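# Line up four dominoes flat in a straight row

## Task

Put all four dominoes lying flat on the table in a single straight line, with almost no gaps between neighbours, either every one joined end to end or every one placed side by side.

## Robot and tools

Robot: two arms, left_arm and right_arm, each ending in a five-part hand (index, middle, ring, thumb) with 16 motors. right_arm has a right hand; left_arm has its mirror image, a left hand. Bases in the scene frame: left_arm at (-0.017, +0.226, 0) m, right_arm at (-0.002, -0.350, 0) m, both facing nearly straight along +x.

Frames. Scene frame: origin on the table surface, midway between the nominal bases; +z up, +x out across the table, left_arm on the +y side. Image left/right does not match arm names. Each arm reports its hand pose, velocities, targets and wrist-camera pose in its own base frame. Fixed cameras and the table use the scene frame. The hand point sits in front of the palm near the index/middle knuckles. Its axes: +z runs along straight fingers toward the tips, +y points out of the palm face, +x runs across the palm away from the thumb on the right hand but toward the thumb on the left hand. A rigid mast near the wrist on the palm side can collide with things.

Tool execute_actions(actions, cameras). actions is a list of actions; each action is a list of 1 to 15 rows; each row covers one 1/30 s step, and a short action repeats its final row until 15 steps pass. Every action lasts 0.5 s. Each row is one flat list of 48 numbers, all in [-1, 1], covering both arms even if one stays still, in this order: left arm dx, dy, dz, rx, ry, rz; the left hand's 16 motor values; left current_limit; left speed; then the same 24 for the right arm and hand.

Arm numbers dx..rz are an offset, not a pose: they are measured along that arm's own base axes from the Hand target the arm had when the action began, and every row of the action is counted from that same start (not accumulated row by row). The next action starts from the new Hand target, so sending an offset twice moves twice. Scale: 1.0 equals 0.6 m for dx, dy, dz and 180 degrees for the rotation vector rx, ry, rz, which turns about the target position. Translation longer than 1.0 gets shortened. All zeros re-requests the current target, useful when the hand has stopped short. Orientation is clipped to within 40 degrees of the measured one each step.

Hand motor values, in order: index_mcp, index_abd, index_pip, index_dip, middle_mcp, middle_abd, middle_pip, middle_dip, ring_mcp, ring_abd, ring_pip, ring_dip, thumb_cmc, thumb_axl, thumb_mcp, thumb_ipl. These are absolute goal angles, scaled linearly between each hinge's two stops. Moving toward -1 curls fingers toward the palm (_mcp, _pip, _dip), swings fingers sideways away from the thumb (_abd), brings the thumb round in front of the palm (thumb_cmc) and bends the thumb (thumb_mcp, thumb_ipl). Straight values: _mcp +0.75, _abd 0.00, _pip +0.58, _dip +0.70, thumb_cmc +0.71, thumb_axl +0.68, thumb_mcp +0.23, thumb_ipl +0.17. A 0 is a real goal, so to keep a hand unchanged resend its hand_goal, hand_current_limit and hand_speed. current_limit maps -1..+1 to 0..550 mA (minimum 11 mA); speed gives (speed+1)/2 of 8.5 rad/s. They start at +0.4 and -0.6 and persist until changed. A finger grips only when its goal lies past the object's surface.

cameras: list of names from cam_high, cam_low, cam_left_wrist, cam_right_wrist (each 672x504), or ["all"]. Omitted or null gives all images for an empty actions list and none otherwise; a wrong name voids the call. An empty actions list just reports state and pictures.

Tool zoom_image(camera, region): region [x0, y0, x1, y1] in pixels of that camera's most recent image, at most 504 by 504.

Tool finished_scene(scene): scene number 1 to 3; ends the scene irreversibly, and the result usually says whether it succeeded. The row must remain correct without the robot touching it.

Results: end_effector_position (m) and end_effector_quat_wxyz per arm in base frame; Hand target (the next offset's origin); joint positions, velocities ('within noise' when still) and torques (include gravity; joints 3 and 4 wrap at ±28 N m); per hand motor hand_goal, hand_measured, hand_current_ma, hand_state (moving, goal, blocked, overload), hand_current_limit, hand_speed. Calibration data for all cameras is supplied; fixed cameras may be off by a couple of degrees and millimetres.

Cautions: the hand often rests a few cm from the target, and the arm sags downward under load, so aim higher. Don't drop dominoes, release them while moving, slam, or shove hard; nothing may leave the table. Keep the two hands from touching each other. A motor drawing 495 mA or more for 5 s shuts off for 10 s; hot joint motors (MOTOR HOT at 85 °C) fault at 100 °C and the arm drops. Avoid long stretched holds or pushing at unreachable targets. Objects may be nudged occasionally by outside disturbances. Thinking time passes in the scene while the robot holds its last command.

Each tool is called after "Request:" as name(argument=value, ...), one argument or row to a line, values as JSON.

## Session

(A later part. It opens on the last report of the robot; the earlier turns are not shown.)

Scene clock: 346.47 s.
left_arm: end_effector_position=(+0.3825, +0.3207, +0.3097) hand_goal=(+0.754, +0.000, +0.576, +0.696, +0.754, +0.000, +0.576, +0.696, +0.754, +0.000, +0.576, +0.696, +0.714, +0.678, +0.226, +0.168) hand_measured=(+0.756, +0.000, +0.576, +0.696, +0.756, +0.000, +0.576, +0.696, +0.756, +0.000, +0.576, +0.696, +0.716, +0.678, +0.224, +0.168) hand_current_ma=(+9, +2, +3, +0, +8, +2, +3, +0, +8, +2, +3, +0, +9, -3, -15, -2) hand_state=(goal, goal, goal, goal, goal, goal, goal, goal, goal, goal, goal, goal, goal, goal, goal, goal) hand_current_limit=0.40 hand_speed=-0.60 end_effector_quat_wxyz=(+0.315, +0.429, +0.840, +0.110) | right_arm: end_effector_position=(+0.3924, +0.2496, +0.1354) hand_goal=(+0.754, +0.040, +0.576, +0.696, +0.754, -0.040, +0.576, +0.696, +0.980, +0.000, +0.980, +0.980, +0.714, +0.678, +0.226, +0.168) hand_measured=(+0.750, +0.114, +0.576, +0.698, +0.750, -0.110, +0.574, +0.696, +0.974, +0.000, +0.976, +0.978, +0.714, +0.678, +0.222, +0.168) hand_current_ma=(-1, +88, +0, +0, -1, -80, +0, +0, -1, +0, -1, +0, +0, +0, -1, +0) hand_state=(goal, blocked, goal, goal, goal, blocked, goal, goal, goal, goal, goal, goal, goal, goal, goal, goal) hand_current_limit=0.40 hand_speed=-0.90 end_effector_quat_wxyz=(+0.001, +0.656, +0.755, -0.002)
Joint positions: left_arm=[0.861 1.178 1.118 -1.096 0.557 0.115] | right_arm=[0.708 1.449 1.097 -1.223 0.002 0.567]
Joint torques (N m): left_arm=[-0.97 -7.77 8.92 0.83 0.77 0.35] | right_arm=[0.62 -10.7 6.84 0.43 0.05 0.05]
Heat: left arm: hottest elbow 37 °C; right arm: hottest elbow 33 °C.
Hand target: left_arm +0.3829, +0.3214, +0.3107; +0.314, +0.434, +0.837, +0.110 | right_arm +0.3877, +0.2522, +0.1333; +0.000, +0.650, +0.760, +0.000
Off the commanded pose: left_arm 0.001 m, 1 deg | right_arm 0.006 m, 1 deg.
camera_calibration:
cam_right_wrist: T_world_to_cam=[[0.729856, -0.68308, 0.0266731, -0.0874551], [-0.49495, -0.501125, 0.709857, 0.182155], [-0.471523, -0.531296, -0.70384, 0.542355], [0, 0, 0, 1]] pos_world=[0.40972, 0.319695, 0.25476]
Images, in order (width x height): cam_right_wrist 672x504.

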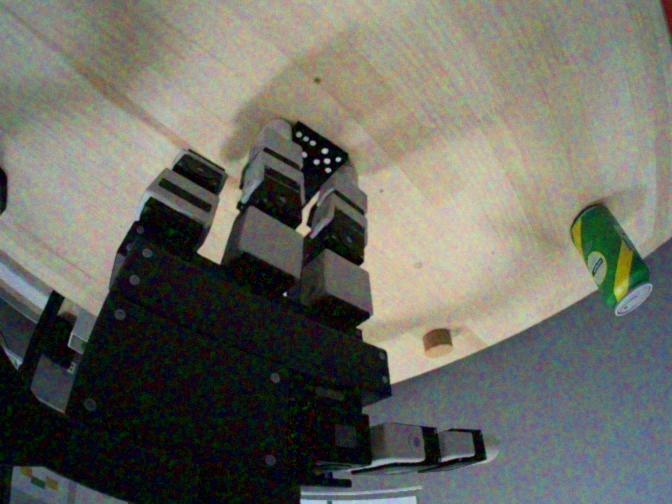

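Request:
execute_actions(
  actions=[
    [[0,0,0,0,0,0,0.754,0,0.576,0.696,0.754,0,0.576,0.696,0.754,0,0.576,0.696,0.714,0.678,0.226,0.168,0.4,-0.6,-0.0055,-0.004,0.0,0,0,0,0.754,0.04,0.576,0.696,0.754,-0.04,0.576,0.696,0.98,0,0.98,0.98,0.714,0.678,0.226,0.168,0.4,-0.9]],
  ],
  cameras=["cam_right_wrist"],
)

Request:
zoom_image(
  camera="cam_right_wrist",
  region=[240, 80, 380, 220],
)

Scene clock: 347.77 s.
left_arm: end_effector_position=(+0.3825, +0.3207, +0.3097) hand_goal=(+0.754, +0.000, +0.576, +0.696, +0.754, +0.000, +0.576, +0.696, +0.754, +0.000, +0.576, +0.696, +0.714, +0.678, +0.226, +0.168) hand_measured=(+0.756, +0.000, +0.576, +0.696, +0.756, +0.000, +0.576, +0.696, +0.756, +0.000, +0.576, +0.696, +0.716, +0.678, +0.224, +0.168) hand_current_ma=(+9, +2, +3, +0, +8, +2, +3, +0, +8, +2, +3, +0, +9, -3, -15, -2) hand_state=(goal, goal, goal, goal, goal, goal, goal, goal, goal, goal, goal, goal, goal, goal, goal, goal) hand_current_limit=0.40 hand_speed=-0.60 end_effector_quat_wxyz=(+0.315, +0.429, +0.840, +0.110) | right_arm: end_effector_position=(+0.3894, +0.2486, +0.1357) hand_goal=(+0.754, +0.040, +0.576, +0.696, +0.754, -0.040, +0.576, +0.696, +0.980, +0.000, +0.980, +0.980, +0.714, +0.678, +0.226, +0.168) hand_measured=(+0.748, +0.114, +0.574, +0.696, +0.748, -0.110, +0.574, +0.696, +0.974, +0.000, +0.976, +0.978, +0.714, +0.678, +0.222, +0.168) hand_current_ma=(-1, +88, +0, +0, -1, -80, +0, +0, -1, +0, -1, +0, +0, +0, -1, +0) hand_state=(goal, blocked, goal, goal, goal, blocked, goal, goal, goal, goal, goal, goal, goal, goal, goal, goal) hand_current_limit=0.40 hand_speed=-0.90 end_effector_quat_wxyz=(+0.001, +0.655, +0.756, +0.000)
Joint positions: left_arm=[0.861 1.178 1.118 -1.096 0.557 0.115] | right_arm=[0.711 1.439 1.087 -1.219 0.002 0.567]
Joint torques (N m): left_arm=[-0.5 -7.82 9.25 0.62 0.81 0.36] | right_arm=[0.44 -10.52 6.82 0.28 0.04 0.05]
Heat: left arm: hottest elbow 37 °C; right arm: hottest elbow 33 °C.
Hand target: left_arm +0.3829, +0.3214, +0.3107; +0.314, +0.434, +0.837, +0.110 | right_arm +0.3844, +0.2499, +0.1333; +0.000, +0.650, +0.760, +0.000
Off the commanded pose: left_arm 0.001 m, 1 deg | right_arm 0.006 m, 1 deg.
camera_calibration:
cam_right_wrist: T_world_to_cam=[[0.731627, -0.681168, 0.0270361, -0.0870802], [-0.495455, -0.504079, 0.707409, 0.181279], [-0.468237, -0.530955, -0.706287, 0.539656], [0, 0, 0, 1]] pos_world=[0.406212, 0.318596, 0.255268]
Images, in order (width x height): cam_right_wrist 672x504.

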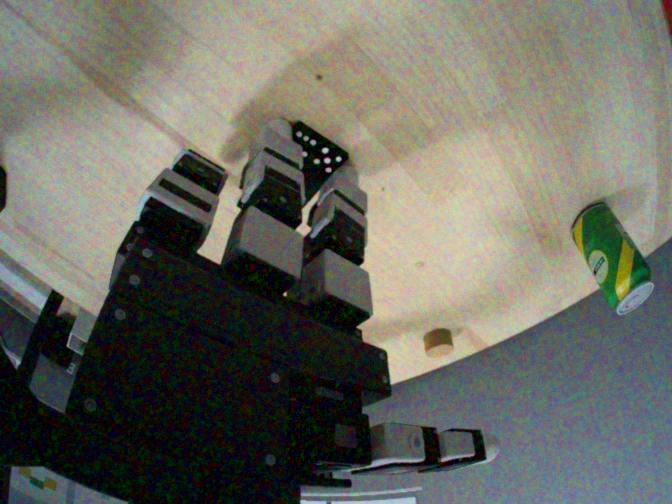

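Scaled by 3.600 from the camera's 672x504 image, which has a finer 960x720 frame.

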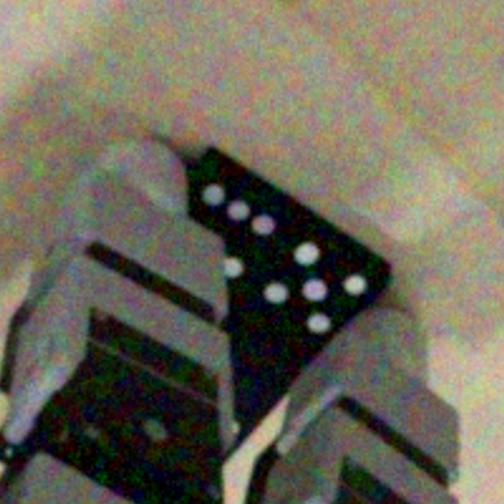

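Request:
execute_actions(
  actions=[
    [[0,0,0,0,0,0,0.754,0,0.576,0.696,0.754,0,0.576,0.696,0.754,0,0.576,0.696,0.714,0.678,0.226,0.168,0.4,-0.6,0,0,0,0,0,0,0.754,0.2,0.576,0.696,0.754,-0.2,0.576,0.696,0.98,0,0.98,0.98,0.714,0.678,0.226,0.168,0.4,-0.6]],
    [[0,0,0,0,0,0,0.754,0,0.576,0.696,0.754,0,0.576,0.696,0.754,0,0.576,0.696,0.714,0.678,0.226,0.168,0.4,-0.6,0.003,0,0.03,0,0,0,0.754,0.2,0.576,0.696,0.754,-0.2,0.576,0.696,0.98,0,0.98,0.98,0.714,0.678,0.226,0.168,0.4,-0.6],[0,0,0,0,0,0,0.754,0,0.576,0.696,0.754,0,0.576,0.696,0.754,0,0.576,0.696,0.714,0.678,0.226,0.168,0.4,-0.6,0.003,0,0.07,0,0,0,0.754,0.2,0.576,0.696,0.754,-0.2,0.576,0.696,0.98,0,0.98,0.98,0.714,0.678,0.226,0.168,0.4,-0.6],[0,0,0,0,0,0,0.754,0,0.576,0.696,0.754,0,0.576,0.696,0.754,0,0.576,0.696,0.714,0.678,0.226,0.168,0.4,-0.6,-0.05,0,0.12,0,0,0,0.754,0.2,0.576,0.696,0.754,-0.2,0.576,0.696,0.98,0,0.98,0.98,0.714,0.678,0.226,0.168,0.4,-0.6],[0,0,0,0,0,0,0.754,0,0.576,0.696,0.754,0,0.576,0.696,0.754,0,0.576,0.696,0.714,0.678,0.226,0.168,0.4,-0.6,-0.1,0,0.12,0,0,0,0.754,0.2,0.576,0.696,0.754,-0.2,0.576,0.696,0.98,0,0.98,0.98,0.714,0.678,0.226,0.168,0.4,-0.6],[0,0,0,0,0,0,0.754,0,0.576,0.696,0.754,0,0.576,0.696,0.754,0,0.576,0.696,0.714,0.678,0.226,0.168,0.4,-0.6,-0.15,0,0.12,0,0,0,0.754,0.2,0.576,0.696,0.754,-0.2,0.576,0.696,0.98,0,0.98,0.98,0.714,0.678,0.226,0.168,0.4,-0.6]],
  ],
  cameras=["cam_high", "cam_right_wrist"],
)

Request:
zoom_image(
  camera="cam_high",
  region=[215, 252, 285, 292],
)

Request:
zoom_image(
  camera="cam_right_wrist",
  region=[300, 30, 420, 150],
)

Scene clock: 350.57 s.
left_arm: end_effector_position=(+0.3825, +0.3207, +0.3097) hand_goal=(+0.754, +0.000, +0.576, +0.696, +0.754, +0.000, +0.576, +0.696, +0.754, +0.000, +0.576, +0.696, +0.714, +0.678, +0.226, +0.168) hand_measured=(+0.756, +0.000, +0.576, +0.696, +0.756, +0.000, +0.576, +0.696, +0.756, +0.000, +0.576, +0.696, +0.716, +0.678, +0.224, +0.168) hand_current_ma=(+9, +2, +3, +0, +8, +2, +3, +0, +8, +2, +3, +0, +9, -3, -15, -2) hand_state=(goal, goal, goal, goal, goal, goal, goal, goal, goal, goal, goal, goal, goal, goal, goal, goal) hand_current_limit=0.40 hand_speed=-0.60 end_effector_quat_wxyz=(+0.315, +0.429, +0.840, +0.110) | right_arm: end_effector_position=(+0.2967, +0.2509, +0.2068) hand_goal=(+0.754, +0.200, +0.576, +0.696, +0.754, -0.200, +0.576, +0.696, +0.980, +0.000, +0.980, +0.980, +0.714, +0.678, +0.226, +0.168) hand_measured=(+0.750, +0.196, +0.574, +0.696, +0.752, -0.198, +0.574, +0.696, +0.974, +0.000, +0.976, +0.978, +0.714, +0.678, +0.222, +0.168) hand_current_ma=(-1, -1, +0, +0, +0, +0, +0, +0, -1, +0, -1, +0, +0, +0, -1, +0) hand_state=(goal, goal, goal, goal, goal, goal, goal, goal, goal, goal, goal, goal, goal, goal, goal, goal) hand_current_limit=0.40 hand_speed=-0.60 end_effector_quat_wxyz=(-0.002, +0.646, +0.764, +0.008)
Joint positions: left_arm=[0.861 1.178 1.118 -1.096 0.557 0.115] | right_arm=[0.891 1.208 1.064 -1.411 -0.003 0.724]
Joint torques (N m): left_arm=[-0.44 -8.12 8.94 1.03 0.73 0.39] | right_arm=[0.38 -6.18 8.77 -0.32 0.3 0.25]
Heat: left arm: hottest elbow 37 °C; right arm: hottest elbow 33 °C.
Hand target: left_arm +0.3829, +0.3214, +0.3107; +0.314, +0.434, +0.837, +0.110 | right_arm +0.2944, +0.2497, +0.2053; +0.000, +0.650, +0.760, +0.000
Off the commanded pose: left_arm 0.001 m, 1 deg | right_arm 0.003 m, 1 deg.
camera_calibration:
cam_right_wrist: T_world_to_cam=[[0.747389, -0.664052, 0.0210855, -0.0273633], [-0.487908, -0.527045, 0.695823, 0.0920487], [-0.45095, -0.530339, -0.717903, 0.544879], [0, 0, 0, 1]] pos_world=[0.311075, 0.319314, 0.327698]
Images, in order (width x height): cam_high 672x504, cam_right_wrist 672x504.

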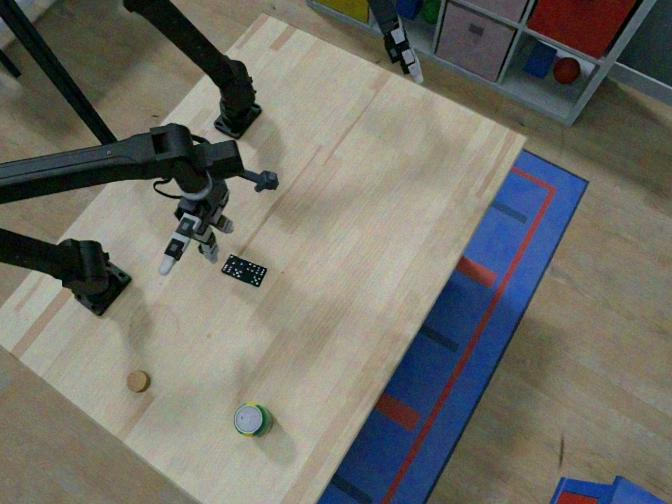

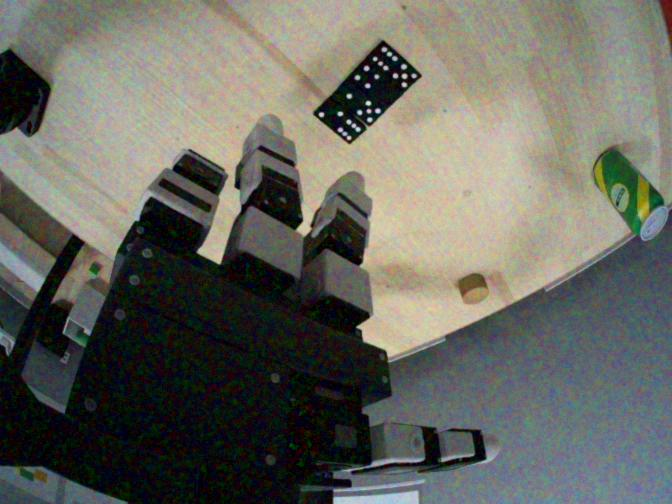

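Scaled by 7.200 from the camera's 672x504 image, which has a finer 960x720 frame.

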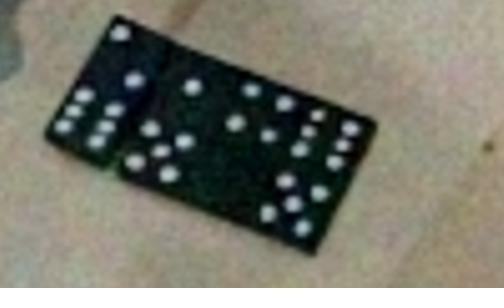

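Scaled by 4.200 from the camera's 672x504 image, which has a finer 960x720 frame.

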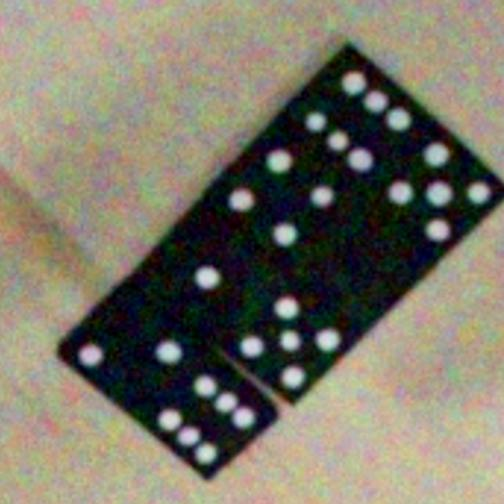

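Request:
finished_scene(
  scene=2,
)

The scene is finished: the task was done.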